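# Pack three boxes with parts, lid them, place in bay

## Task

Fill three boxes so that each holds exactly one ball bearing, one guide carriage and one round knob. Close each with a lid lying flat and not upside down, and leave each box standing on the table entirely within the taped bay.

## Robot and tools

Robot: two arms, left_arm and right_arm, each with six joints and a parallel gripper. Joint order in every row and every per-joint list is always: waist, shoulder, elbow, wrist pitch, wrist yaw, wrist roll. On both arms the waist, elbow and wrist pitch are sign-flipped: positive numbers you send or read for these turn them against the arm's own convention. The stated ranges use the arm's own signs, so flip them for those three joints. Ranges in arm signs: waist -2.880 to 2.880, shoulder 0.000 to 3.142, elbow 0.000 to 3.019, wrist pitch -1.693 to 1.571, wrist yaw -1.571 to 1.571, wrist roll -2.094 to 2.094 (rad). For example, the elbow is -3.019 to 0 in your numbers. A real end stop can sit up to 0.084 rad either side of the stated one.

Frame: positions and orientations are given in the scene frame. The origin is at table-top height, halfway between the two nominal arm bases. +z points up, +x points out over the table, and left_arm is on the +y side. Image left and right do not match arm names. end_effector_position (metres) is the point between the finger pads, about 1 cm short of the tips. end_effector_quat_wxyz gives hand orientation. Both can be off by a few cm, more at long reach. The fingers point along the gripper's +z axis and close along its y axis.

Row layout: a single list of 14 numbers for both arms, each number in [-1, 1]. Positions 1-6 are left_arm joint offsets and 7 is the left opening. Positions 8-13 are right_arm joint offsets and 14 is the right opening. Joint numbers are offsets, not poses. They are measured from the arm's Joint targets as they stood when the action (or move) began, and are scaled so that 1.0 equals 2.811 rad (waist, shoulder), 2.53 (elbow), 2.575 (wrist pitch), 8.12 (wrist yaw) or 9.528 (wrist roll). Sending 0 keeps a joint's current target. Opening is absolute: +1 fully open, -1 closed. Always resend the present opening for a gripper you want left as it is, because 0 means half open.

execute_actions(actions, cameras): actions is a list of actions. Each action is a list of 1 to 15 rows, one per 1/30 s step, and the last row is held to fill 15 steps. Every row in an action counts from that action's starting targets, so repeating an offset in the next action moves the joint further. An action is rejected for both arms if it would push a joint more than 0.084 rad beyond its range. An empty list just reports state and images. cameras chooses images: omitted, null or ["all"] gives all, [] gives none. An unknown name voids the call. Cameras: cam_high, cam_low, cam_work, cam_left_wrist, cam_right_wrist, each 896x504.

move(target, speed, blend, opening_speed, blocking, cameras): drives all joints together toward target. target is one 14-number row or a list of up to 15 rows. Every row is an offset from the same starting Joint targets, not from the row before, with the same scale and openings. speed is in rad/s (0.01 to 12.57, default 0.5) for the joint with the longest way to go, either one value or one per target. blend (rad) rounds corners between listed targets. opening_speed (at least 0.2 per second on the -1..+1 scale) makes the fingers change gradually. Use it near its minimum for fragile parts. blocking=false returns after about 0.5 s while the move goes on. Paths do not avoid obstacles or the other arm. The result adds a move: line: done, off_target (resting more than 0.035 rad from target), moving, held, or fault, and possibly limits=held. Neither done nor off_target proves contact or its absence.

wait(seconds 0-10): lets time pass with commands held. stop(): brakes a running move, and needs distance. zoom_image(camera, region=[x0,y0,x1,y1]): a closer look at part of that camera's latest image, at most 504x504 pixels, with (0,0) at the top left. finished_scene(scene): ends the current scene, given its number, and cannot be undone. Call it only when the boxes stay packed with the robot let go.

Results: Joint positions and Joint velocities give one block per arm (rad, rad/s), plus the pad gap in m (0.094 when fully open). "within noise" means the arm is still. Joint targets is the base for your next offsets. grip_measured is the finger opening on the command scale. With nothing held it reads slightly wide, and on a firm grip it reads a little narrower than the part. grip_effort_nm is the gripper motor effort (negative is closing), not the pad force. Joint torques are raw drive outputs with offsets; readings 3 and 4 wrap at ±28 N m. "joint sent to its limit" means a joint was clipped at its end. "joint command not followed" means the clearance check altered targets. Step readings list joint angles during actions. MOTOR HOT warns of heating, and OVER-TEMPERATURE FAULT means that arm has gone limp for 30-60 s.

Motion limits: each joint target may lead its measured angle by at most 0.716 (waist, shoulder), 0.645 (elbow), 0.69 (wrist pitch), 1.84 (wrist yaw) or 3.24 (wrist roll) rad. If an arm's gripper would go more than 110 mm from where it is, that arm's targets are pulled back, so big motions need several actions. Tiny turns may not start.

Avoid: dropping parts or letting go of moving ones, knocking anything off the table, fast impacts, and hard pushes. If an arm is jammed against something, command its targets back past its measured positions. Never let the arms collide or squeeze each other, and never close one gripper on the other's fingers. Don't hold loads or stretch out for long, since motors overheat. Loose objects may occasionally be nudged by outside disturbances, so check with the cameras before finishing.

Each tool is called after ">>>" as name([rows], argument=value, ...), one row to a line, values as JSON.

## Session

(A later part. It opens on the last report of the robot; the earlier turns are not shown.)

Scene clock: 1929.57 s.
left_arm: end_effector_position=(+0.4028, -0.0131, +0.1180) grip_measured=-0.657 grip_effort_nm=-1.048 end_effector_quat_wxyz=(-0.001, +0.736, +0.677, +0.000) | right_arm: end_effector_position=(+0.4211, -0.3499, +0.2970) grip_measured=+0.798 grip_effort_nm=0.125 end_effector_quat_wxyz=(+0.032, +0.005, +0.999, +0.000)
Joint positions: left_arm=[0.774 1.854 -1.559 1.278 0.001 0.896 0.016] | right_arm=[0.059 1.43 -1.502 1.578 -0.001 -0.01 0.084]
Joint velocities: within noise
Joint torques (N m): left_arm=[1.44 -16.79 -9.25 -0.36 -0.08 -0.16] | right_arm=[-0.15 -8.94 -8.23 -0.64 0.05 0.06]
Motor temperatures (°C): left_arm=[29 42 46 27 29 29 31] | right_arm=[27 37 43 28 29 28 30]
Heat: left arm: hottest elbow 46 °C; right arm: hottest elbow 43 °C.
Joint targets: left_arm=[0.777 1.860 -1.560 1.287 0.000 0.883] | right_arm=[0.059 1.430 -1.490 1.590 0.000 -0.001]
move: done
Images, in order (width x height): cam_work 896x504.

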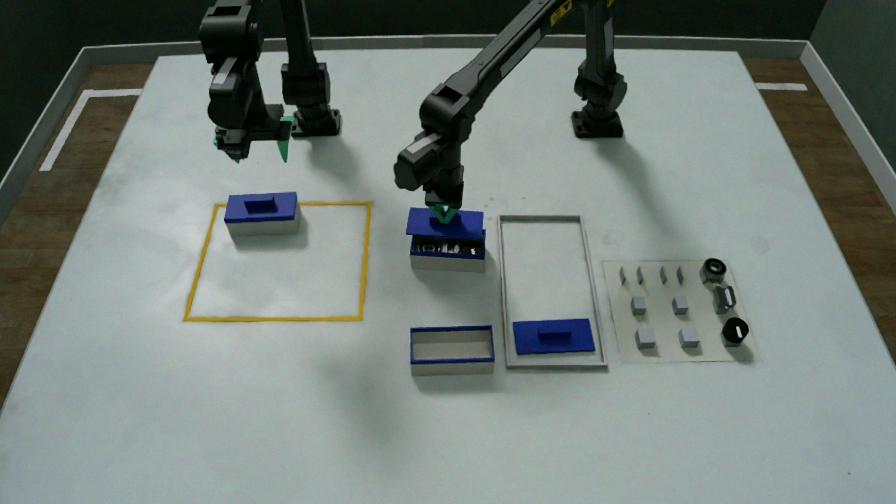

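>>> move(target=[-0.0117, 0.0048, 0.0113, -0.026, 0, 0.0056, -0.78, 0, 0, 0, 0, 0, 0, 0.8], speed=0.08, cameras=["cam_work"])

>>> zoom_image(camera="cam_work", region=[395, 195, 495, 285])

Scene clock: 1947.53 s.
left_arm: end_effector_position=(+0.4096, -0.0075, +0.1018) grip_measured=-0.657 grip_effort_nm=-1.043 end_effector_quat_wxyz=(+0.002, +0.740, +0.673, +0.000) | right_arm: end_effector_position=(+0.4211, -0.3499, +0.2970) grip_measured=+0.798 grip_effort_nm=0.125 end_effector_quat_wxyz=(+0.032, +0.005, +0.999, +0.000)
Joint positions: left_arm=[0.758 1.866 -1.531 1.232 0.001 0.922 0.016] | right_arm=[0.059 1.43 -1.502 1.578 -0.001 -0.01 0.084]
Joint velocities: within noise
Joint torques (N m): left_arm=[-0.03 -16.73 -9.07 -1.24 -0.07 0.09] | right_arm=[-0.26 -8.88 -8.27 -0.65 0.04 0.06]
Motor temperatures (°C): left_arm=[29 42 45 27 29 29 32] | right_arm=[27 37 43 28 29 28 30]
Heat: left arm: hottest elbow 45 °C; right arm: hottest elbow 43 °C.
Joint targets: left_arm=[0.744 1.873 -1.532 1.220 0.000 0.936] | right_arm=[0.059 1.430 -1.490 1.590 0.000 -0.001]
move: done
Images, in order (width x height): cam_work 896x504.

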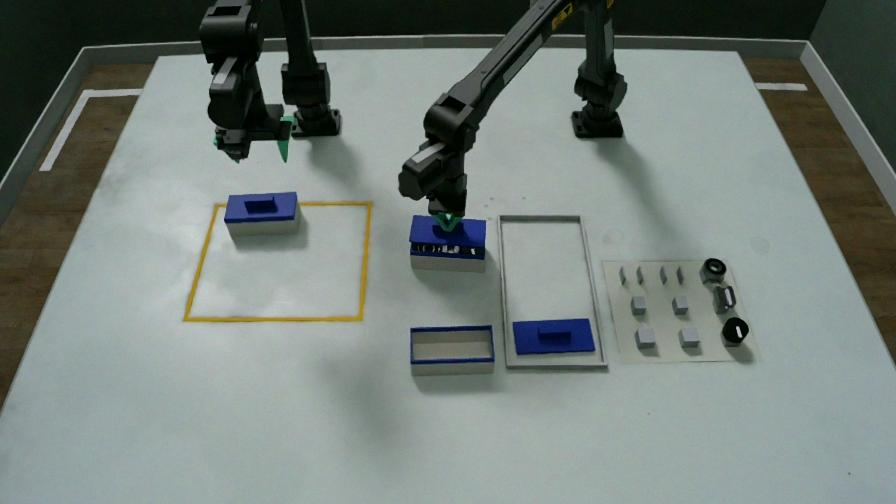

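Scaled by 5.040 from the camera's 896x504 image, which has a finer 1280x720 frame.

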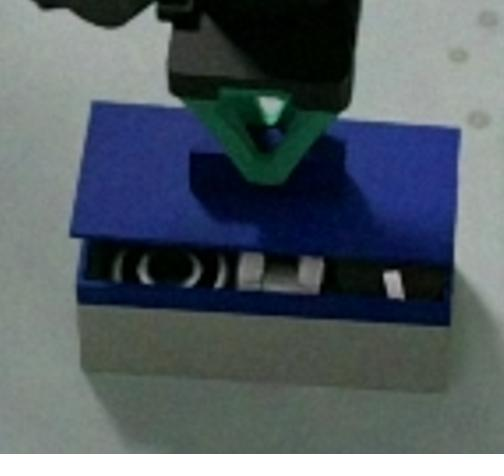

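>>> move(target=[0.011, 0.0039, 0.0099, -0.0124, 0, 0, -0.78, 0, 0, 0, 0, 0, 0, 0.8], speed=0.05, cameras=["cam_work"])

>>> zoom_image(camera="cam_work", region=[395, 195, 495, 285])

Scene clock: 1971.50 s.
left_arm: end_effector_position=(+0.4078, -0.0064, +0.0866) grip_measured=-0.657 grip_effort_nm=-1.048 end_effector_quat_wxyz=(+0.000, +0.740, +0.672, +0.000) | right_arm: end_effector_position=(+0.4211, -0.3499, +0.2970) grip_measured=+0.798 grip_effort_nm=0.125 end_effector_quat_wxyz=(+0.032, +0.005, +0.999, +0.000)
Joint positions: left_arm=[0.759 1.877 -1.506 1.2 0.001 0.924 0.016] | right_arm=[0.059 1.43 -1.502 1.578 -0.001 -0.01 0.084]
Joint velocities: within noise
Joint torques (N m): left_arm=[2.55 -16.79 -8.96 -1.18 -0.08 0.09] | right_arm=[-0.15 -9.05 -8.23 -0.64 0.04 0.06]
Motor temperatures (°C): left_arm=[29 44 45 27 29 29 32] | right_arm=[27 37 43 28 29 28 30]
Heat: left arm: hottest elbow 45 °C; right arm: hottest elbow 43 °C.
Joint targets: left_arm=[0.775 1.884 -1.507 1.188 0.000 0.937] | right_arm=[0.059 1.430 -1.490 1.590 0.000 -0.001]
move: done
Images, in order (width x height): cam_work 896x504.

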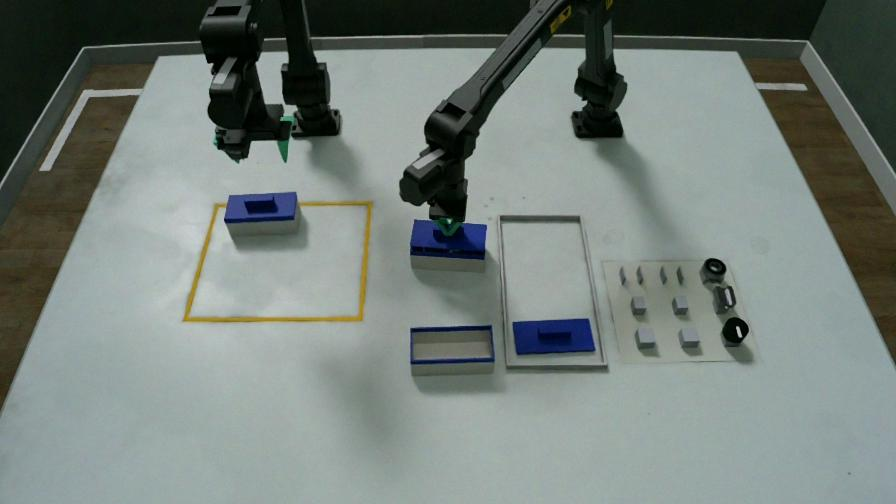

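Scaled by 5.040 from the camera's 896x504 image, which has a finer 1280x720 frame.

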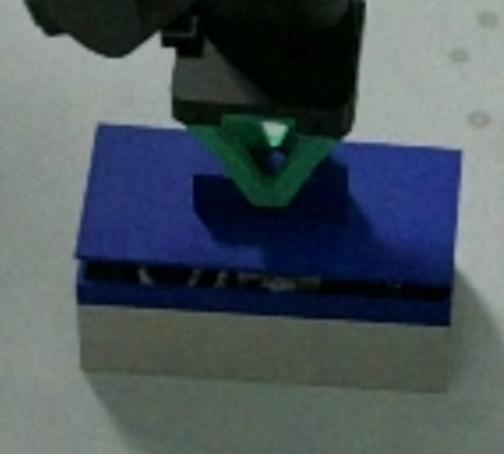

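>>> move([
  [0.0004, 0.0027, 0.0042, -0.0071, 0, -0.0035, -0.78, 0, 0, 0, 0, 0, 0, 0.8],
  [0.0004, 0.0048, 0.007, -0.012, 0, -0.0035, -0.78, 0, 0, 0, 0, 0, 0, 0.8],
], speed=[0.05, 0.03], cameras=["cam_work"])

>>> zoom_image(camera="cam_work", region=[395, 195, 495, 285])

Scene clock: 1986.47 s.
left_arm: end_effector_position=(+0.4079, -0.0071, +0.0756) grip_measured=-0.657 grip_effort_nm=-1.048 end_effector_quat_wxyz=(+0.001, +0.738, +0.675, +0.000) | right_arm: end_effector_position=(+0.4211, -0.3499, +0.2970) grip_measured=+0.798 grip_effort_nm=0.129 end_effector_quat_wxyz=(+0.032, +0.005, +0.999, +0.000)
Joint positions: left_arm=[0.759 1.888 -1.49 1.171 0.001 0.916 0.016] | right_arm=[0.059 1.43 -1.502 1.578 -0.001 -0.01 0.084]
Joint velocities: within noise
Joint torques (N m): left_arm=[2.73 -16.67 -8.73 -1.25 -0.07 -0.16] | right_arm=[-0.26 -8.88 -8.27 -0.62 0.04 0.06]
Motor temperatures (°C): left_arm=[29 42 44 27 29 29 32] | right_arm=[27 37 43 28 29 28 30]
Heat: left arm: hottest elbow 44 °C; right arm: hottest elbow 43 °C.
Joint targets: left_arm=[0.776 1.898 -1.489 1.158 0.000 0.903] | right_arm=[0.059 1.430 -1.490 1.590 0.000 -0.001]
move: done
Images, in order (width x height): cam_work 896x504.

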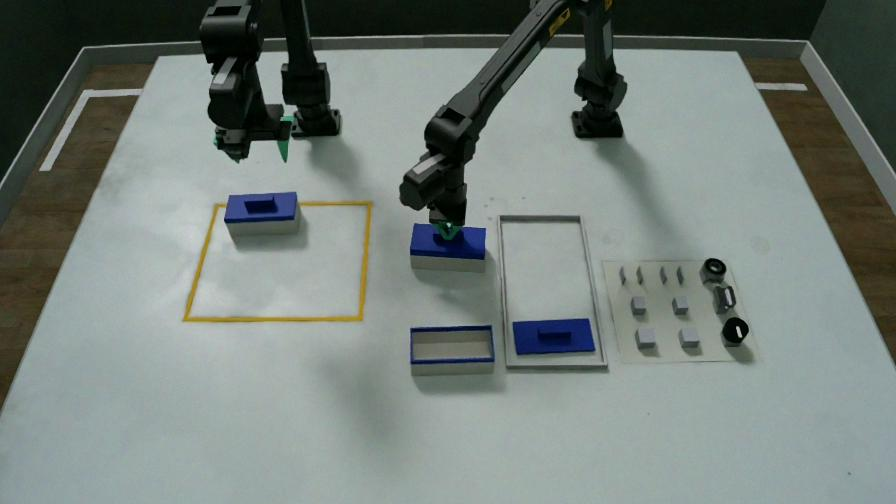

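Scaled by 5.040 from the camera's 896x504 image, which has a finer 1280x720 frame.

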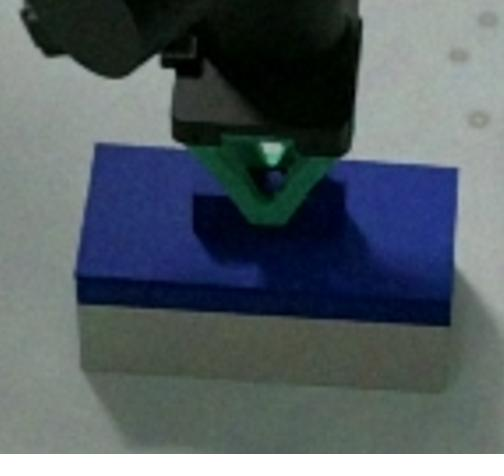

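>>> move(target=[0, 0.0025, 0.002, -0.0015, 0, 0, -0.78, 0, 0, 0, 0, 0, 0, 0.8], speed=0.03, cameras=[])

Scene clock: 1990.33 s.
left_arm: end_effector_position=(+0.4080, -0.0072, +0.0751) grip_measured=-0.657 grip_effort_nm=-1.048 end_effector_quat_wxyz=(+0.002, +0.738, +0.675, +0.000) | right_arm: end_effector_position=(+0.4211, -0.3499, +0.2970) grip_measured=+0.798 grip_effort_nm=0.120 end_effector_quat_wxyz=(+0.032, +0.005, +0.999, +0.000)
Joint positions: left_arm=[0.759 1.888 -1.49 1.169 0.001 0.916 0.016] | right_arm=[0.059 1.43 -1.502 1.578 -0.001 -0.01 0.084]
Joint velocities: within noise
Joint torques (N m): left_arm=[2.61 -16.03 -8.39 -1.36 -0.07 -0.16] | right_arm=[-0.26 -9 -8.27 -0.65 0.04 0.06]
Motor temperatures (°C): left_arm=[29 42 44 27 29 29 32] | right_arm=[27 37 43 28 29 28 30]
Heat: left arm: hottest elbow 44 °C; right arm: hottest elbow 43 °C.
Joint targets: left_arm=[0.776 1.905 -1.484 1.153 0.000 0.903] | right_arm=[0.059 1.430 -1.490 1.590 0.000 -0.001]
move: done
No camera images: "cameras" was empty.

>>> move(target=[0, 0.006, 0.005, 0, 0, 0, -0.78, 0, 0, 0, 0, 0, 0, 0.8], speed=0.03, cameras=["cam_work", "cam_low"])

>>> zoom_image(camera="cam_low", region=[335, 265, 455, 320])

>>> zoom_image(camera="cam_work", region=[395, 215, 495, 285])

Scene clock: 1996.97 s.
left_arm: end_effector_position=(+0.4076, -0.0068, +0.0743) grip_measured=-0.657 grip_effort_nm=-1.048 end_effector_quat_wxyz=(+0.001, +0.738, +0.675, +0.000) | right_arm: end_effector_position=(+0.4211, -0.3499, +0.2970) grip_measured=+0.798 grip_effort_nm=0.125 end_effector_quat_wxyz=(+0.032, +0.005, +0.999, +0.000)
Joint positions: left_arm=[0.759 1.888 -1.487 1.167 0 0.916 0.016] | right_arm=[0.059 1.43 -1.502 1.578 -0.001 -0.01 0.084]
Joint velocities: within noise
Joint torques (N m): left_arm=[2.67 -14.74 -7.6 -1.26 -0.07 -0.15] | right_arm=[-0.21 -8.88 -8.27 -0.64 0.04 0.06]
Motor temperatures (°C): left_arm=[29 43 44 27 29 29 32] | right_arm=[27 37 43 28 29 28 30]
Heat: left arm: hottest elbow 44 °C; right arm: hottest elbow 43 °C.
Joint targets: left_arm=[0.776 1.921 -1.471 1.154 -0.001 0.903] | right_arm=[0.059 1.430 -1.490 1.590 0.000 -0.001]
move: done
Images, in order (width x height): cam_low 896x504, cam_work 896x504.

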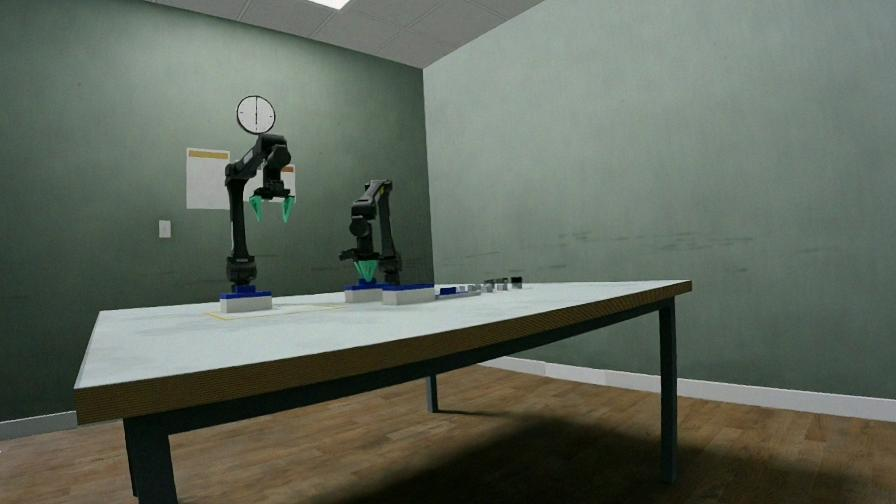

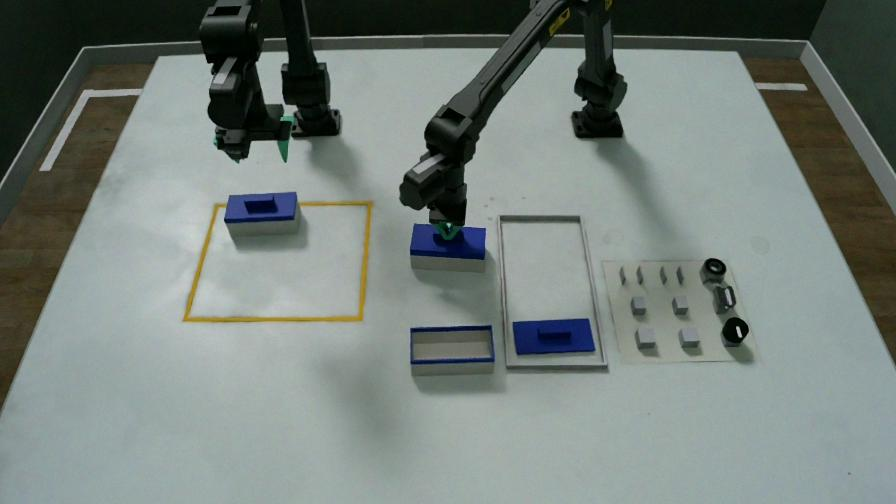

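Scaled by 4.200 from the camera's 896x504 image, which has a finer 1280x720 frame.

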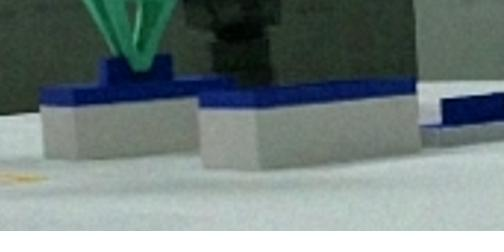

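Scaled by 5.040 from the camera's 896x504 image, which has a finer 1280x720 frame.

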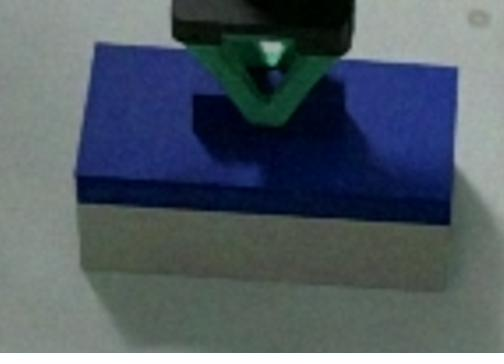

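>>> move([
  [0, -0.0107, -0.0079, 0, 0, 0, -0.78, 0, 0, 0, 0, 0, 0, 0.8],
  [0, -0.0107, -0.0079, 0, 0, 0, -0.42, 0, 0, 0, 0, 0, 0, 0.8],
  [0, -0.0324, -0.0569, 0.0517, 0, 0, -0.42, 0, 0, 0, 0, 0, 0, 0.8],
  [-0.389, -0.0765, 0.0338, 0.0239, 0, -0.0617, -0.53, 0, 0, 0, 0, 0, 0, 0.8],
  [-0.389, -0.0765, 0.0338, 0.0239, 0, -0.0617, -0.53, -0.2348, 0.1365, -0.0426, -0.1191, 0, -0.0902, 0.85],
], speed=[0.05, 0.1, 0.15, 0.8, 0.7], cameras=["cam_left_wrist", "cam_right_wrist"])

Scene clock: 2028.80 s.
left_arm: end_effector_position=(+0.4787, +0.5396, +0.1215) grip_measured=-0.528 grip_effort_nm=-0.134 end_effector_quat_wxyz=(+0.003, -0.005, +1.000, +0.001) | right_arm: end_effector_position=(+0.4273, -0.0088, +0.1464) grip_measured=+0.848 grip_effort_nm=0.120 end_effector_quat_wxyz=(+0.015, -0.681, +0.732, -0.001)
Joint positions: left_arm=[-0.324 1.726 -1.388 1.226 0 0.328 0.022] | right_arm=[-0.609 1.795 -1.55 1.296 -0.001 -0.851 0.087]
Joint velocities: within noise
Joint torques (N m): left_arm=[1.73 -16.73 -8.9 -1.18 -0.09 -0.16] | right_arm=[0.44 -12.04 -12.9 -1.46 -0.01 -0.11]
Motor temperatures (°C): left_arm=[29 43 44 27 29 29 32] | right_arm=[27 37 43 28 29 28 30]
Heat: left arm: hottest elbow 44 °C; right arm: hottest elbow 43 °C.
Joint targets: left_arm=[-0.318 1.707 -1.386 1.215 0.000 0.315] | right_arm=[-0.601 1.814 -1.598 1.283 0.000 -0.861]
move: off_target (right_arm); target 5's new numbers were sent with right_arm's elbow 0.047 rad from that target; right_arm: the elbow is farthest, 0.047 rad from its target
camera_calibration:
cam_left_wrist: T_world_to_cam=[[-0.0631768, -0.997979, 0.0068786, 0.561687], [-0.938628, 0.0617586, 0.339356, 0.417042], [-0.339095, 0.014983, -0.940633, 0.365577], [0, 0, 0, 1]] pos_world=[0.550899, 0.529318, 0.198484]
cam_right_wrist: T_world_to_cam=[[0.991974, -0.126261, 0.00671476, -0.4295], [-0.123355, -0.954747, 0.270633, 0.0508024], [-0.0277597, -0.26929, -0.962659, 0.253684], [0, 0, 0, 1]] pos_world=[0.439362, 0.0625886, 0.233346]
Images, in order (width x height): cam_left_wrist 896x504, cam_right_wrist 896x504.

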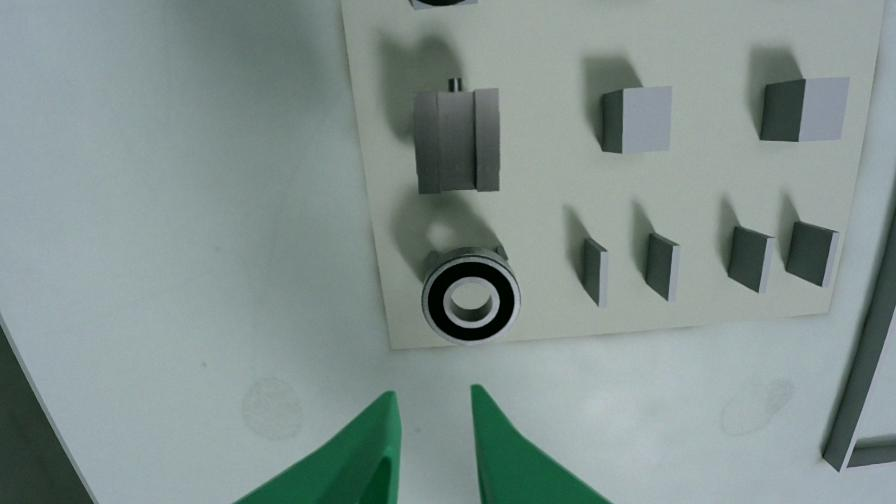

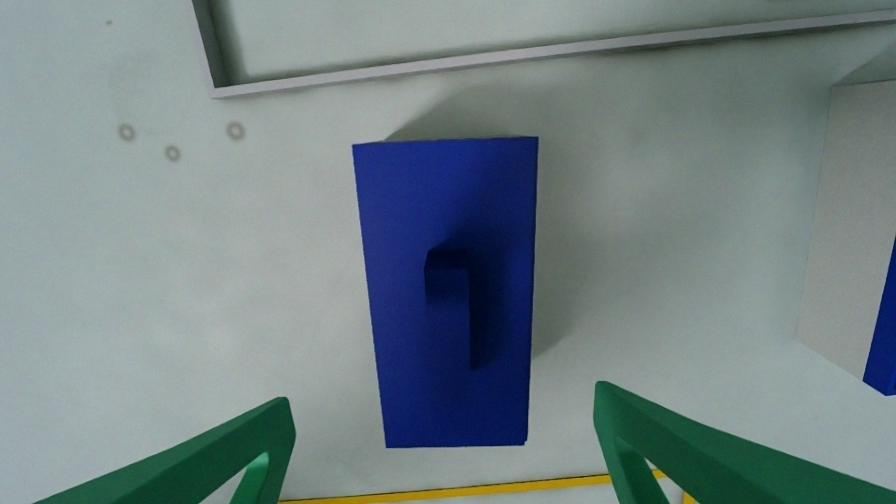

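>>> move([
  [-0.0091, 0.0376, 0.0377, -0.0663, 0, 0, -0.53, 0.0036, 0.0153, 0.0538, -0.0461, 0, 0.004, 0.85],
  [-0.0091, 0.0376, 0.0377, -0.0663, 0, 0, -0.53, 0.0036, 0.0325, 0.0743, -0.0851, 0, 0.004, 0.42],
  [-0.0091, 0.0376, 0.0377, -0.0663, 0, 0, -0.53, 0.0036, -0.0063, 0.0245, -0.0278, 0, 0.004, 0.42],
], speed=[0.25, 0.1, 0.15], cameras=["cam_left_wrist", "cam_right_wrist"])

Scene clock: 2061.90 s.
left_arm: end_effector_position=(+0.4758, +0.5411, +0.0456) grip_measured=-0.528 grip_effort_nm=-0.134 end_effector_quat_wxyz=(-0.004, -0.008, +1.000, -0.001) | right_arm: end_effector_position=(+0.4286, -0.0144, +0.1072) grip_measured=+0.516 grip_effort_nm=-1.018 end_effector_quat_wxyz=(+0.015, -0.670, +0.742, -0.001)
Joint positions: left_arm=[-0.328 1.811 -1.289 1.056 0 0.328 0.022] | right_arm=[-0.6 1.819 -1.478 1.2 -0.001 -0.831 0.071]
Joint velocities: within noise
Joint torques (N m): left_arm=[-0.15 -15.56 -8.47 -1.18 -0.09 -0.16] | right_arm=[0.38 -15.21 -13.5 -0.57 0 0.05]
Motor temperatures (°C): left_arm=[29 43 44 27 29 29 31] | right_arm=[27 37 46 29 29 28 31]
Heat: left arm: hottest elbow 44 °C; right arm: hottest elbow 46 °C.
Joint targets: left_arm=[-0.343 1.812 -1.290 1.045 0.000 0.315] | right_arm=[-0.591 1.796 -1.536 1.211 0.000 -0.822]
move: off_target (right_arm); right_arm: the elbow is farthest, 0.058 rad from its target
camera_calibration:
cam_left_wrist: T_world_to_cam=[[-0.0585228, -0.998212, 0.0121752, 0.561214], [-0.934451, 0.0590678, 0.351158, 0.438884], [-0.351249, 0.00917363, -0.936237, 0.301884], [0, 0, 0, 1]] pos_world=[0.548996, 0.531517, 0.121684]
cam_right_wrist: T_world_to_cam=[[0.987794, -0.155661, 0.00573628, -0.429807], [-0.151384, -0.950673, 0.270746, 0.0683194], [-0.0366913, -0.26831, -0.962634, 0.218334], [0, 0, 0, 1]] pos_world=[0.442914, 0.0566264, 0.194144]
Images, in order (width x height): cam_left_wrist 896x504, cam_right_wrist 896x504.

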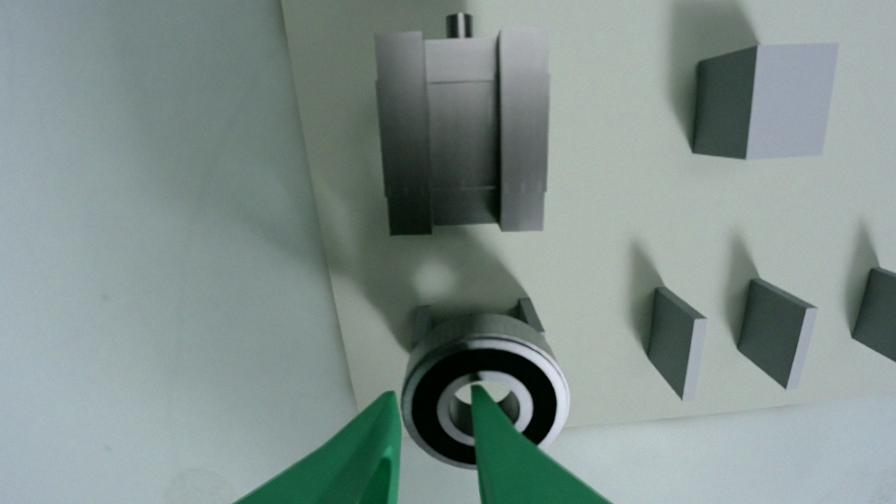

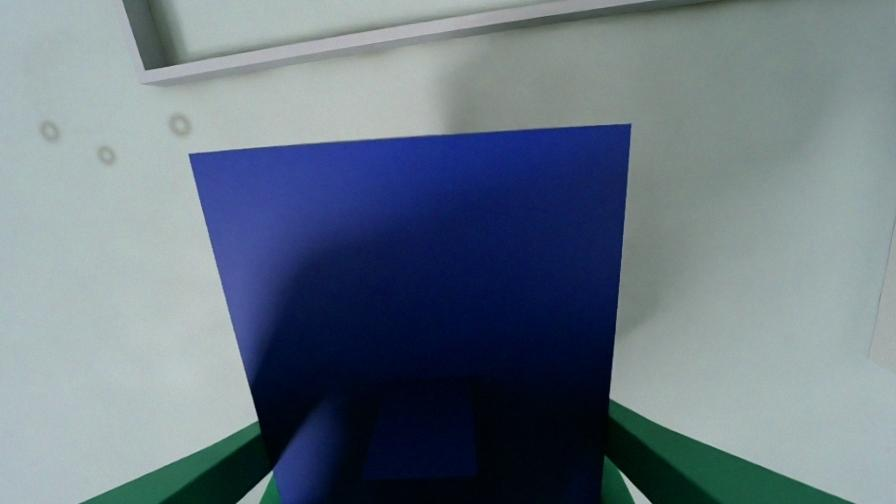

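>>> move([
  [-0.0012, 0.005, 0.0065, -0.013, 0, 0, -0.53, 0.2809, -0.0106, 0.0413, -0.0145, 0, -0.0967, 0.42],
  [-0.0012, 0.005, 0.0065, -0.013, 0, 0, -0.85, 0.2809, 0.0238, 0.0623, -0.053, 0, -0.0967, 0.42],
  [-0.0012, 0.005, 0.0065, -0.013, 0, 0, -0.85, 0.2809, 0.0286, 0.067, -0.0628, 0, -0.0967, 0.75],
  [-0.0012, -0.0391, -0.0628, 0.0792, 0, 0, -0.85, 0.2809, -0.0215, -0.0036, 0.0272, 0, -0.0967, 0.75],
  [-0.0012, -0.0391, -0.0628, 0.0792, 0, 0, -0.85, 0.0552, 0.1802, -0.3094, 0.1274, 0, -0.0308, 0.85],
], speed=[0.45, 0.15, 0.04, 0.2, 0.7], cameras=["cam_right_wrist", "cam_work"])

Scene clock: 2139.50 s.
left_arm: end_effector_position=(+0.4743, +0.5423, +0.1227) grip_measured=-0.721 grip_effort_nm=-1.048 end_effector_quat_wxyz=(-0.002, -0.010, +1.000, +0.000) | right_arm: end_effector_position=(+0.6198, -0.0163, +0.1276) grip_measured=+0.848 grip_effort_nm=0.125 end_effector_quat_wxyz=(-0.018, +0.717, -0.696, +0.006)
Joint positions: left_arm=[-0.331 1.724 -1.388 1.24 -0.001 0.328 0.013] | right_arm=[-0.436 2.275 -2.271 1.529 -0.001 -1.125 0.087]
Joint velocities: within noise
Joint torques (N m): left_arm=[-0.15 -16.91 -13.85 -0.39 -0.06 -0.15] | right_arm=[-0.21 -17.03 -13.3 -0.59 0 0.07]
Motor temperatures (°C): left_arm=[29 41 43 27 29 29 31] | right_arm=[27 41 49 28 29 28 33]
Heat: left arm: hottest elbow 43 °C; right arm: hottest elbow 49 °C.
Joint targets: left_arm=[-0.347 1.702 -1.449 1.249 -0.001 0.315] | right_arm=[-0.436 2.303 -2.318 1.540 0.000 -1.116]
move: off_target (left_arm, right_arm); target 5's new numbers were sent with right_arm's elbow 0.048 rad from that target; left_arm: the elbow is farthest, 0.061 rad from its target; right_arm: the elbow is farthest, 0.048 rad from its target
camera_calibration:
cam_right_wrist: T_world_to_cam=[[0.999516, -0.0256075, 0.0176704, -0.625777], [-0.0294665, -0.961425, 0.273484, 0.0137936], [0.00998555, -0.273872, -0.961714, 0.215319], [0, 0, 0, 1]] pos_world=[0.62373, 0.0562068, 0.214361]
Images, in order (width x height): cam_work 896x504, cam_right_wrist 896x504.

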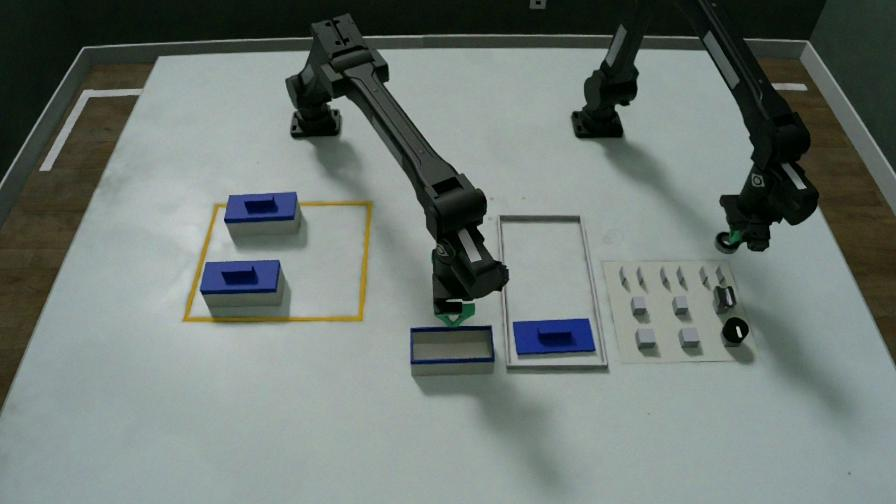

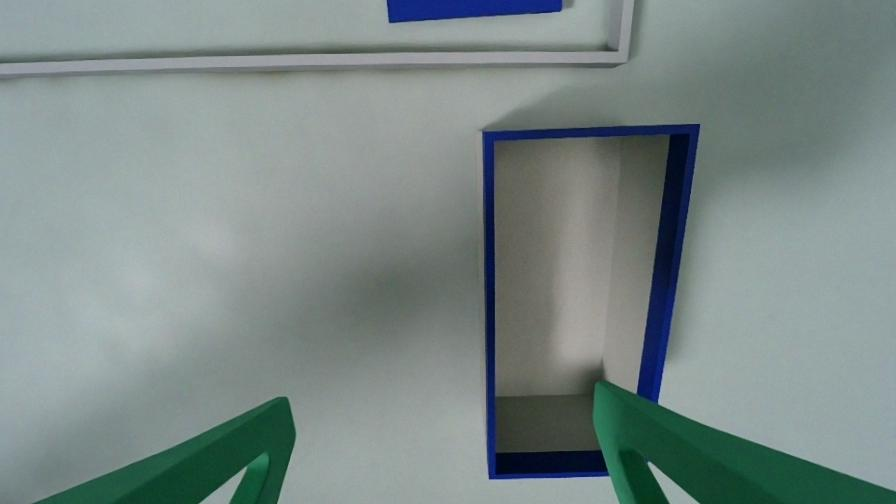

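>>> move(target=[0, 0, 0, 0, 0, 0, -0.85, 0.0153, 0.0914, -0.1606, 0.0571, 0, -0.004, 0.85], speed=0.3, cameras=["cam_right_wrist"])

Scene clock: 2174.83 s.
left_arm: end_effector_position=(+0.4743, +0.5423, +0.1227) grip_measured=-0.721 grip_effort_nm=-1.038 end_effector_quat_wxyz=(-0.002, -0.010, +1.000, +0.000) | right_arm: end_effector_position=(+0.6761, -0.0171, +0.1066) grip_measured=+0.848 grip_effort_nm=0.129 end_effector_quat_wxyz=(-0.024, +0.712, -0.702, +0.008)
Joint positions: left_arm=[-0.331 1.724 -1.388 1.24 -0.001 0.328 0.013] | right_arm=[-0.402 2.524 -2.676 1.671 -0.001 -1.144 0.087]
Joint velocities: within noise
Joint torques (N m): left_arm=[-0.21 -16.79 -13.85 -0.39 -0.06 -0.16] | right_arm=[0.44 -18.32 -13.41 -0.61 0 -0.11]
Motor temperatures (°C): left_arm=[29 41 47 27 29 29 32] | right_arm=[27 42 51 28 29 28 31]
Heat: left arm: hottest elbow 47 °C; right arm: hottest elbow 51 °C.
Joint targets: left_arm=[-0.347 1.702 -1.449 1.249 -0.001 0.315] | right_arm=[-0.393 2.560 -2.725 1.682 0.000 -1.154]
joint sent to its limit (right arm) — the wrist pitch, upper limit.
move: off_target (left_arm, right_arm); left_arm: the elbow is farthest, 0.061 rad from its target; right_arm: the elbow is farthest, 0.049 rad from its target
camera_calibration:
cam_right_wrist: T_world_to_cam=[[0.998676, -0.041428, 0.0304938, -0.682717], [-0.048094, -0.962288, 0.267747, 0.0336909], [0.0182517, -0.268859, -0.963007, 0.188987], [0, 0, 0, 1]] pos_world=[0.679984, 0.0549476, 0.193794]
Images, in order (width x height): cam_right_wrist 896x504.

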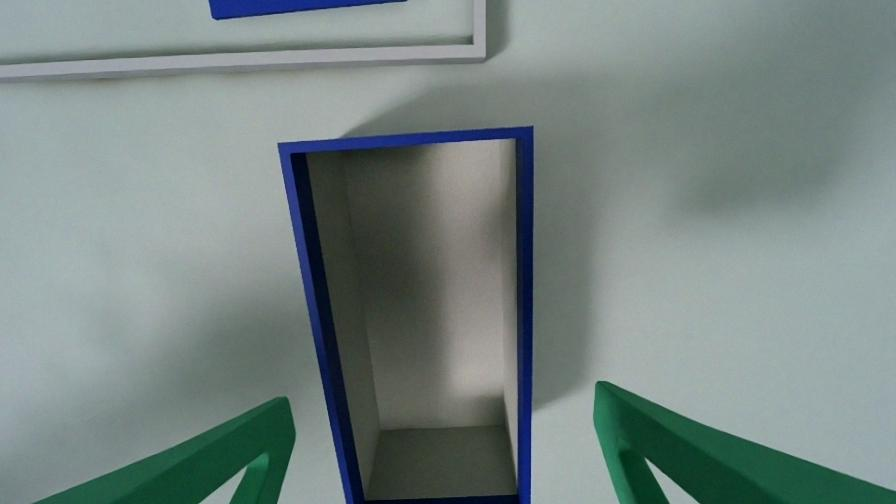

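>>> move([
  [0, 0, 0, 0, 0, 0, -0.85, 0, -0.0311, 0.0518, -0.0212, 0, -0.0017, 0.85],
  [0, 0, 0, 0, 0, 0, -0.85, 0, -0.0315, 0.089, -0.0557, 0, -0.0017, 0.42],
  [0, 0, 0, 0, 0, 0, -0.85, 0, -0.0315, 0.0281, -0.012, 0, -0.0017, 0.42],
], speed=[0.1, 0.1, 0.12], cameras=["cam_right_wrist"])

Scene clock: 2205.00 s.
left_arm: end_effector_position=(+0.4743, +0.5423, +0.1227) grip_measured=-0.721 grip_effort_nm=-1.053 end_effector_quat_wxyz=(-0.002, -0.010, +1.000, +0.000) | right_arm: end_effector_position=(+0.6708, -0.0196, +0.1120) grip_measured=+0.507 grip_effort_nm=-1.018 end_effector_quat_wxyz=(-0.026, +0.718, -0.696, +0.009)
Joint positions: left_arm=[-0.331 1.724 -1.388 1.24 -0.001 0.328 0.013] | right_arm=[-0.402 2.477 -2.601 1.64 -0.001 -1.161 0.071]
Joint velocities: within noise
Joint torques (N m): left_arm=[-0.21 -16.79 -13.85 -0.39 -0.06 -0.15] | right_arm=[0.32 -21.13 -13.78 -0.61 -0.01 -0.11]
Motor temperatures (°C): left_arm=[29 41 49 27 29 29 32] | right_arm=[27 41 53 28 29 28 31]
Heat: left arm: hottest elbow 49 °C; right arm: hottest elbow 53 °C.
Joint targets: left_arm=[-0.347 1.702 -1.449 1.249 -0.001 0.315] | right_arm=[-0.393 2.471 -2.654 1.651 0.000 -1.170]
move: off_target (left_arm, right_arm); left_arm: the elbow is farthest, 0.061 rad from its target; right_arm: the elbow is farthest, 0.053 rad from its target
camera_calibration:
cam_right_wrist: T_world_to_cam=[[0.999133, -0.0250007, 0.0332918, -0.677975], [-0.0330042, -0.96305, 0.267291, 0.0195111], [0.0253792, -0.268158, -0.963041, 0.188822], [0, 0, 0, 1]] pos_world=[0.673239, 0.0524745, 0.199199]
Images, in order (width x height): cam_right_wrist 896x504.

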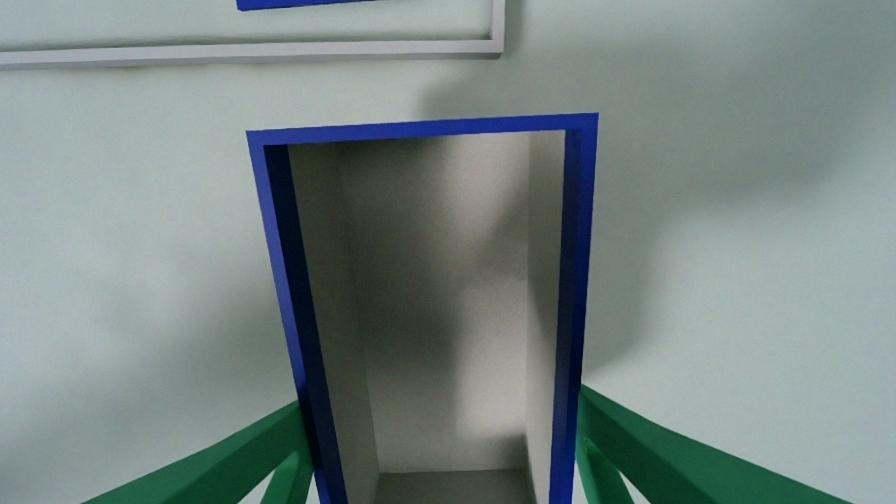

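>>> move([
  [0, 0, 0, 0, 0, 0, -0.85, -0.069, -0.2312, 0.4398, -0.1715, 0, 0.0236, 0.42],
  [0, 0, 0, 0, 0, 0, -0.85, -0.069, -0.2, 0.46, -0.2056, 0, 0.0236, 0.42],
  [0, 0, 0, 0, 0, 0, -0.85, -0.069, -0.1953, 0.4647, -0.2157, 0, 0.0236, 0.75],
  [0, 0, 0, 0, 0, 0, -0.85, -0.069, -0.2366, 0.4032, -0.1367, 0, 0.0236, 0.75],
  [0, 0, 0, 0, 0, 0, -0.85, 0.1608, -0.3703, 0.4601, -0.0237, 0, 0.1228, 0.8],
], speed=[0.45, 0.15, 0.04, 0.2, 0.7], cameras=["cam_right_wrist"])

Scene clock: 2248.37 s.
left_arm: end_effector_position=(+0.4743, +0.5423, +0.1227) grip_measured=-0.721 grip_effort_nm=-1.048 end_effector_quat_wxyz=(-0.002, -0.010, +1.000, +0.000) | right_arm: end_effector_position=(+0.4207, -0.3499, +0.2967) grip_measured=+0.798 grip_effort_nm=0.129 end_effector_quat_wxyz=(+0.031, +0.005, +1.000, +0.000)
Joint positions: left_arm=[-0.331 1.724 -1.388 1.24 -0.001 0.328 0.013] | right_arm=[0.059 1.431 -1.502 1.58 -0.001 -0.01 0.084]
Joint velocities: within noise
Joint torques (N m): left_arm=[-0.26 -16.85 -13.83 -0.39 -0.06 -0.15] | right_arm=[-0.21 -8.82 -8.27 -0.66 0.05 0.06]
Motor temperatures (°C): left_arm=[29 41 50 27 29 29 32] | right_arm=[27 43 50 28 29 28 33]
Heat: left arm: hottest elbow 50 °C; right arm: hottest elbow 50 °C.
Joint targets: left_arm=[-0.347 1.702 -1.449 1.249 -0.001 0.315] | right_arm=[0.059 1.430 -1.490 1.590 0.000 0.000]
move: off_target (left_arm); left_arm: the elbow is farthest, 0.061 rad from its target
camera_calibration:
cam_right_wrist: T_world_to_cam=[[-0.0647072, -0.997742, -0.0180028, -0.320071], [-0.971047, 0.0587981, 0.23154, 0.406592], [-0.229959, 0.0324638, -0.972659, 0.499942], [0, 0, 0, 1]] pos_world=[0.489076, -0.359485, 0.386369]
Images, in order (width x height): cam_right_wrist 896x504.

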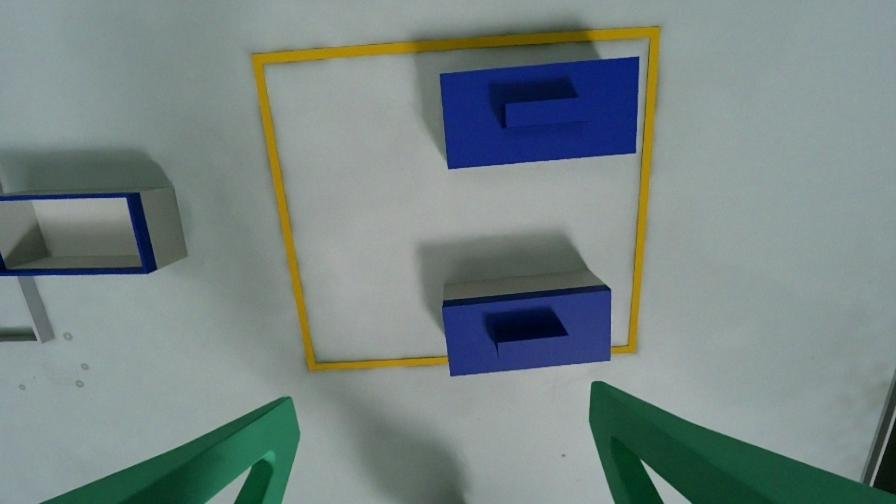

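>>> move([
  [0.4027, 0.0771, -0.1289, 0.0276, 0, -0.1164, -0.85, 0, 0, 0, 0, 0, 0, 0.8],
  [0.4027, 0.0771, -0.0826, 0.0276, 0, -0.1164, -0.85, 0, 0, 0, 0, 0, 0, 0.8],
], speed=[0.75, 0.15], cameras=["cam_left_wrist", "cam_work"])

>>> zoom_image(camera="cam_work", region=[390, 205, 510, 295])

Scene clock: 2269.30 s.
left_arm: end_effector_position=(+0.4112, -0.0400, +0.1181) grip_measured=-0.721 grip_effort_nm=-1.048 end_effector_quat_wxyz=(-0.001, +0.001, +1.000, +0.001) | right_arm: end_effector_position=(+0.4207, -0.3499, +0.2967) grip_measured=+0.798 grip_effort_nm=0.129 end_effector_quat_wxyz=(+0.031, +0.005, +1.000, +0.000)
Joint positions: left_arm=[0.797 1.918 -1.654 1.311 0 -0.781 0.013] | right_arm=[0.059 1.431 -1.502 1.58 -0.001 -0.01 0.084]
Joint velocities: within noise
Joint torques (N m): left_arm=[0.09 -18.37 -9.54 -0.39 -0.16 -0.16] | right_arm=[-0.21 -8.82 -8.29 -0.68 0.04 0.07]
Motor temperatures (°C): left_arm=[29 41 50 27 29 29 33] | right_arm=[27 42 48 28 29 28 32]
Heat: left arm: hottest elbow 50 °C; right arm: hottest elbow 48 °C.
Joint targets: left_arm=[0.785 1.919 -1.658 1.319 0.000 -0.794] | right_arm=[0.059 1.430 -1.490 1.590 0.000 0.000]
move: done
camera_calibration:
cam_left_wrist: T_world_to_cam=[[-0.0749239, -0.997166, 0.00677619, -0.0161008], [-0.934887, 0.0726055, 0.34744, 0.38853], [-0.346948, 0.0196966, -0.937678, 0.351256], [0, 0, 0, 1]] pos_world=[0.483893, -0.0511831, 0.194483]
Images, in order (width x height): cam_work 896x504, cam_left_wrist 896x504.

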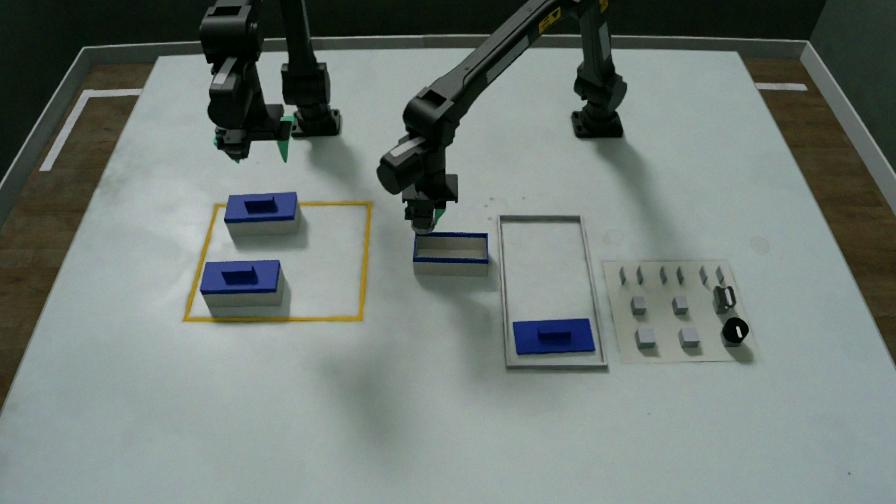

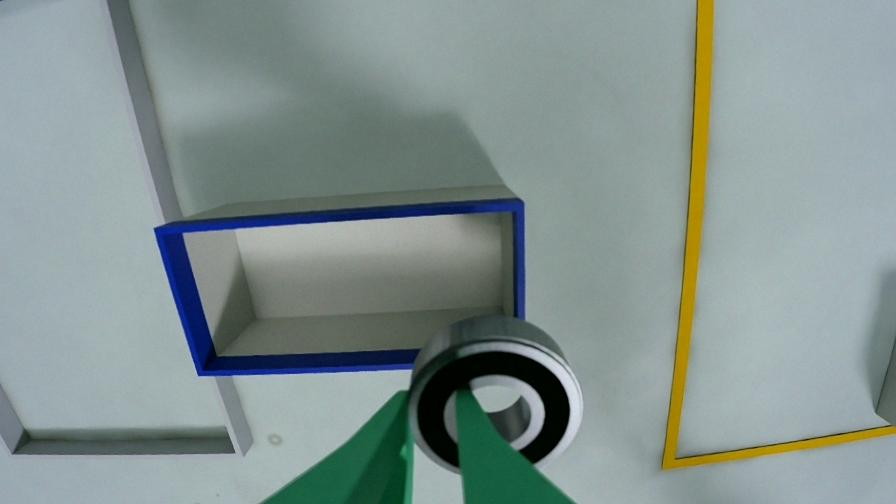

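Scaled by 4.200 from the camera's 896x504 image, which has a finer 1280x720 frame.

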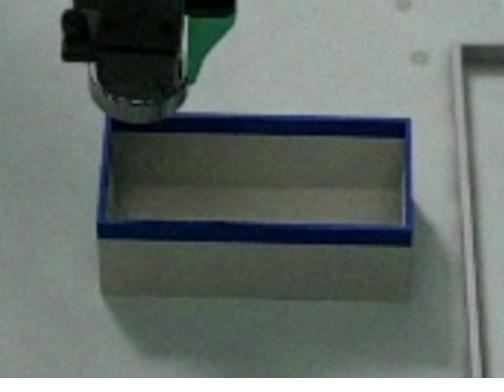

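>>> move(target=[-0.0031, 0.006, 0.0273, -0.0413, 0, 0, -0.85, 0, 0, 0, 0, 0, 0, 0.8], speed=0.15, cameras=["cam_left_wrist"])

Scene clock: 2312.77 s.
left_arm: end_effector_position=(+0.4103, -0.0353, +0.0844) grip_measured=-0.721 grip_effort_nm=-1.043 end_effector_quat_wxyz=(-0.001, -0.002, +1.000, +0.001) | right_arm: end_effector_position=(+0.4207, -0.3499, +0.2967) grip_measured=+0.798 grip_effort_nm=0.120 end_effector_quat_wxyz=(+0.031, +0.005, +1.000, +0.000)
Joint positions: left_arm=[0.793 1.934 -1.586 1.225 0 -0.781 0.013] | right_arm=[0.059 1.431 -1.502 1.58 -0.001 -0.01 0.084]
Joint velocities: within noise
Joint torques (N m): left_arm=[-0.21 -18.26 -9.24 -1.18 -0.15 -0.16] | right_arm=[-0.15 -9 -8.25 -0.69 0.05 0.07]
Motor temperatures (°C): left_arm=[29 43 47 27 29 29 33] | right_arm=[27 40 45 28 29 28 31]
Heat: left arm: hottest elbow 47 °C; right arm: hottest elbow 45 °C.
Joint targets: left_arm=[0.777 1.936 -1.589 1.213 0.000 -0.794] | right_arm=[0.059 1.430 -1.490 1.590 0.000 0.000]
move: done
camera_calibration:
cam_left_wrist: T_world_to_cam=[[-0.0699701, -0.997517, 0.00799627, -0.013368], [-0.935693, 0.068408, 0.34612, 0.399267], [-0.345808, 0.016736, -0.938156, 0.318786], [0, 0, 0, 1]] pos_world=[0.482894, -0.0459831, 0.160983]
Images, in order (width x height): cam_left_wrist 896x504.

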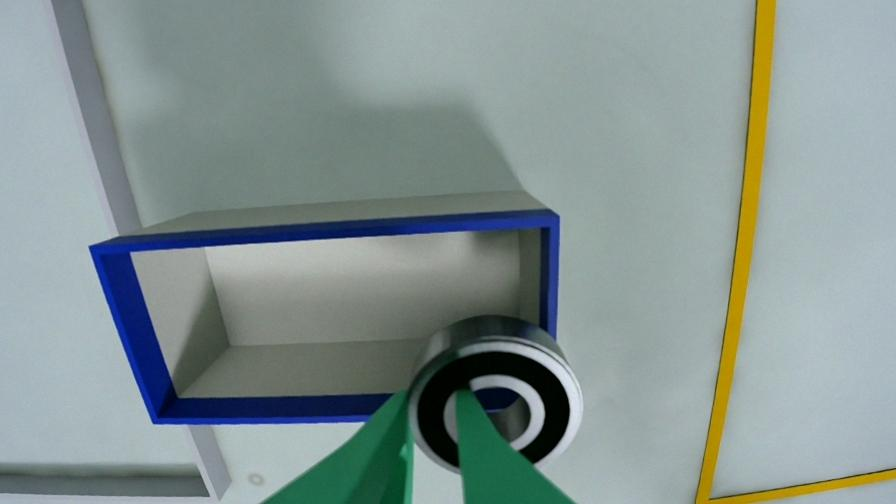

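>>> move([
  [0, 0.0276, 0.0219, -0.052, 0, 0, -0.85, 0, 0, 0, 0, 0, 0, 0.8],
  [0, 0.0276, 0.0219, -0.052, 0, 0, -0.53, 0, 0, 0, 0, 0, 0, 0.8],
  [0, -0.0146, -0.049, 0.0416, 0, 0, -0.53, 0, 0, 0, 0, 0, 0, 0.8],
  [-0.3529, 0.0591, -0.1862, 0.0838, 0, 0.1099, 0.15, 0, 0, 0, 0, 0, 0, 0.8],
  [-0.3529, 0.0591, -0.1423, 0.0838, 0, 0.1099, 0.15, 0, 0, 0, 0, 0, 0, 0.8],
], speed=[0.1, 0.1, 0.2, 0.75, 0.15], blend=[0, 0, 0.03, 0, 0], cameras=["cam_left_wrist", "cam_work"])

>>> zoom_image(camera="cam_work", region=[390, 205, 510, 295])

Scene clock: 2357.37 s.
left_arm: end_effector_position=(+0.6288, +0.5262, +0.1243) grip_measured=+0.148 grip_effort_nm=0.100 end_effector_quat_wxyz=(+0.004, -0.001, +1.000, +0.001) | right_arm: end_effector_position=(+0.4207, -0.3499, +0.2967) grip_measured=+0.798 grip_effort_nm=0.125 end_effector_quat_wxyz=(+0.031, +0.005, +1.000, +0.000)
Joint positions: left_arm=[-0.227 2.093 -1.95 1.42 0 0.24 0.054] | right_arm=[0.059 1.431 -1.502 1.58 -0.001 -0.009 0.084]
Joint velocities: within noise
Joint torques (N m): left_arm=[2.26 -20.42 -9.43 -0.43 -0.07 0.09] | right_arm=[-0.21 -8.82 -8.24 -0.66 0.05 0.06]
Motor temperatures (°C): left_arm=[29 42 45 27 29 29 32] | right_arm=[27 38 44 28 29 28 31]
Heat: left arm: hottest elbow 45 °C; right arm: hottest elbow 44 °C.
Joint targets: left_arm=[-0.215 2.102 -1.949 1.429 0.000 0.253] | right_arm=[0.059 1.430 -1.490 1.590 0.000 0.000]
move: done; target 2's new numbers were sent with left_arm's shoulder 0.061 rad from that target; target 4's new numbers were sent with left_arm's elbow 0.064 rad from that target
camera_calibration:
cam_left_wrist: T_world_to_cam=[[-0.071543, -0.997416, 0.00662576, 0.562781], [-0.938488, 0.069563, 0.338233, 0.553633], [-0.33782, 0.01798, -0.941039, 0.416954], [0, 0, 0, 1]] pos_world=[0.700697, 0.515317, 0.201384]
Images, in order (width x height): cam_work 896x504, cam_left_wrist 896x504.

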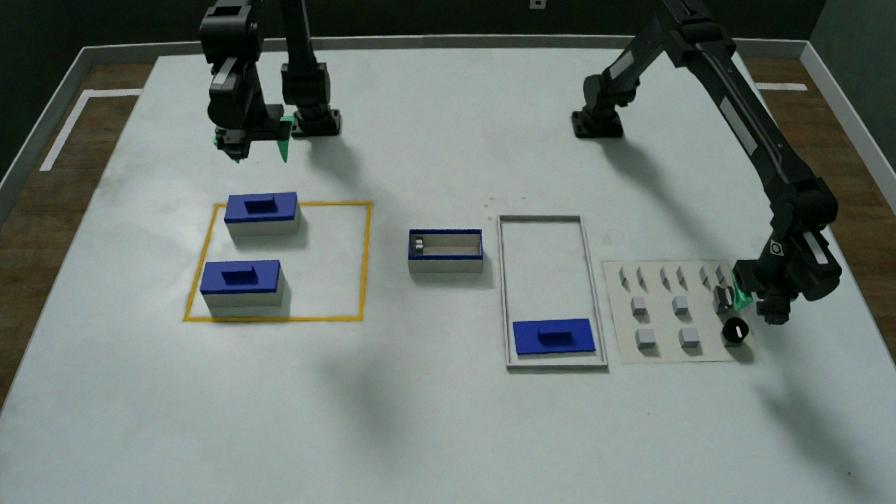

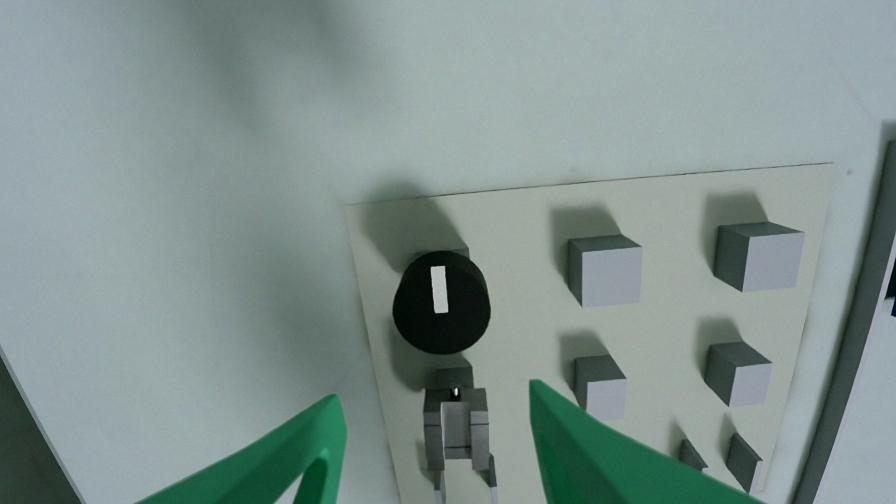

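Scaled by 4.200 from the camera's 896x504 image, which has a finer 1280x720 frame.

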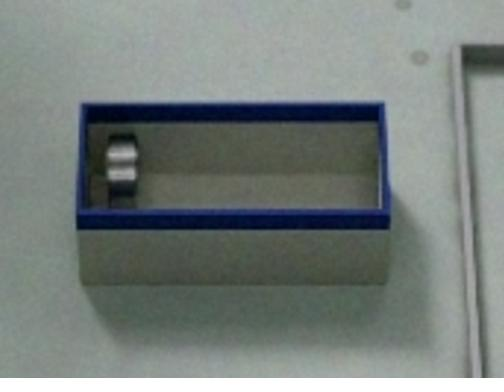

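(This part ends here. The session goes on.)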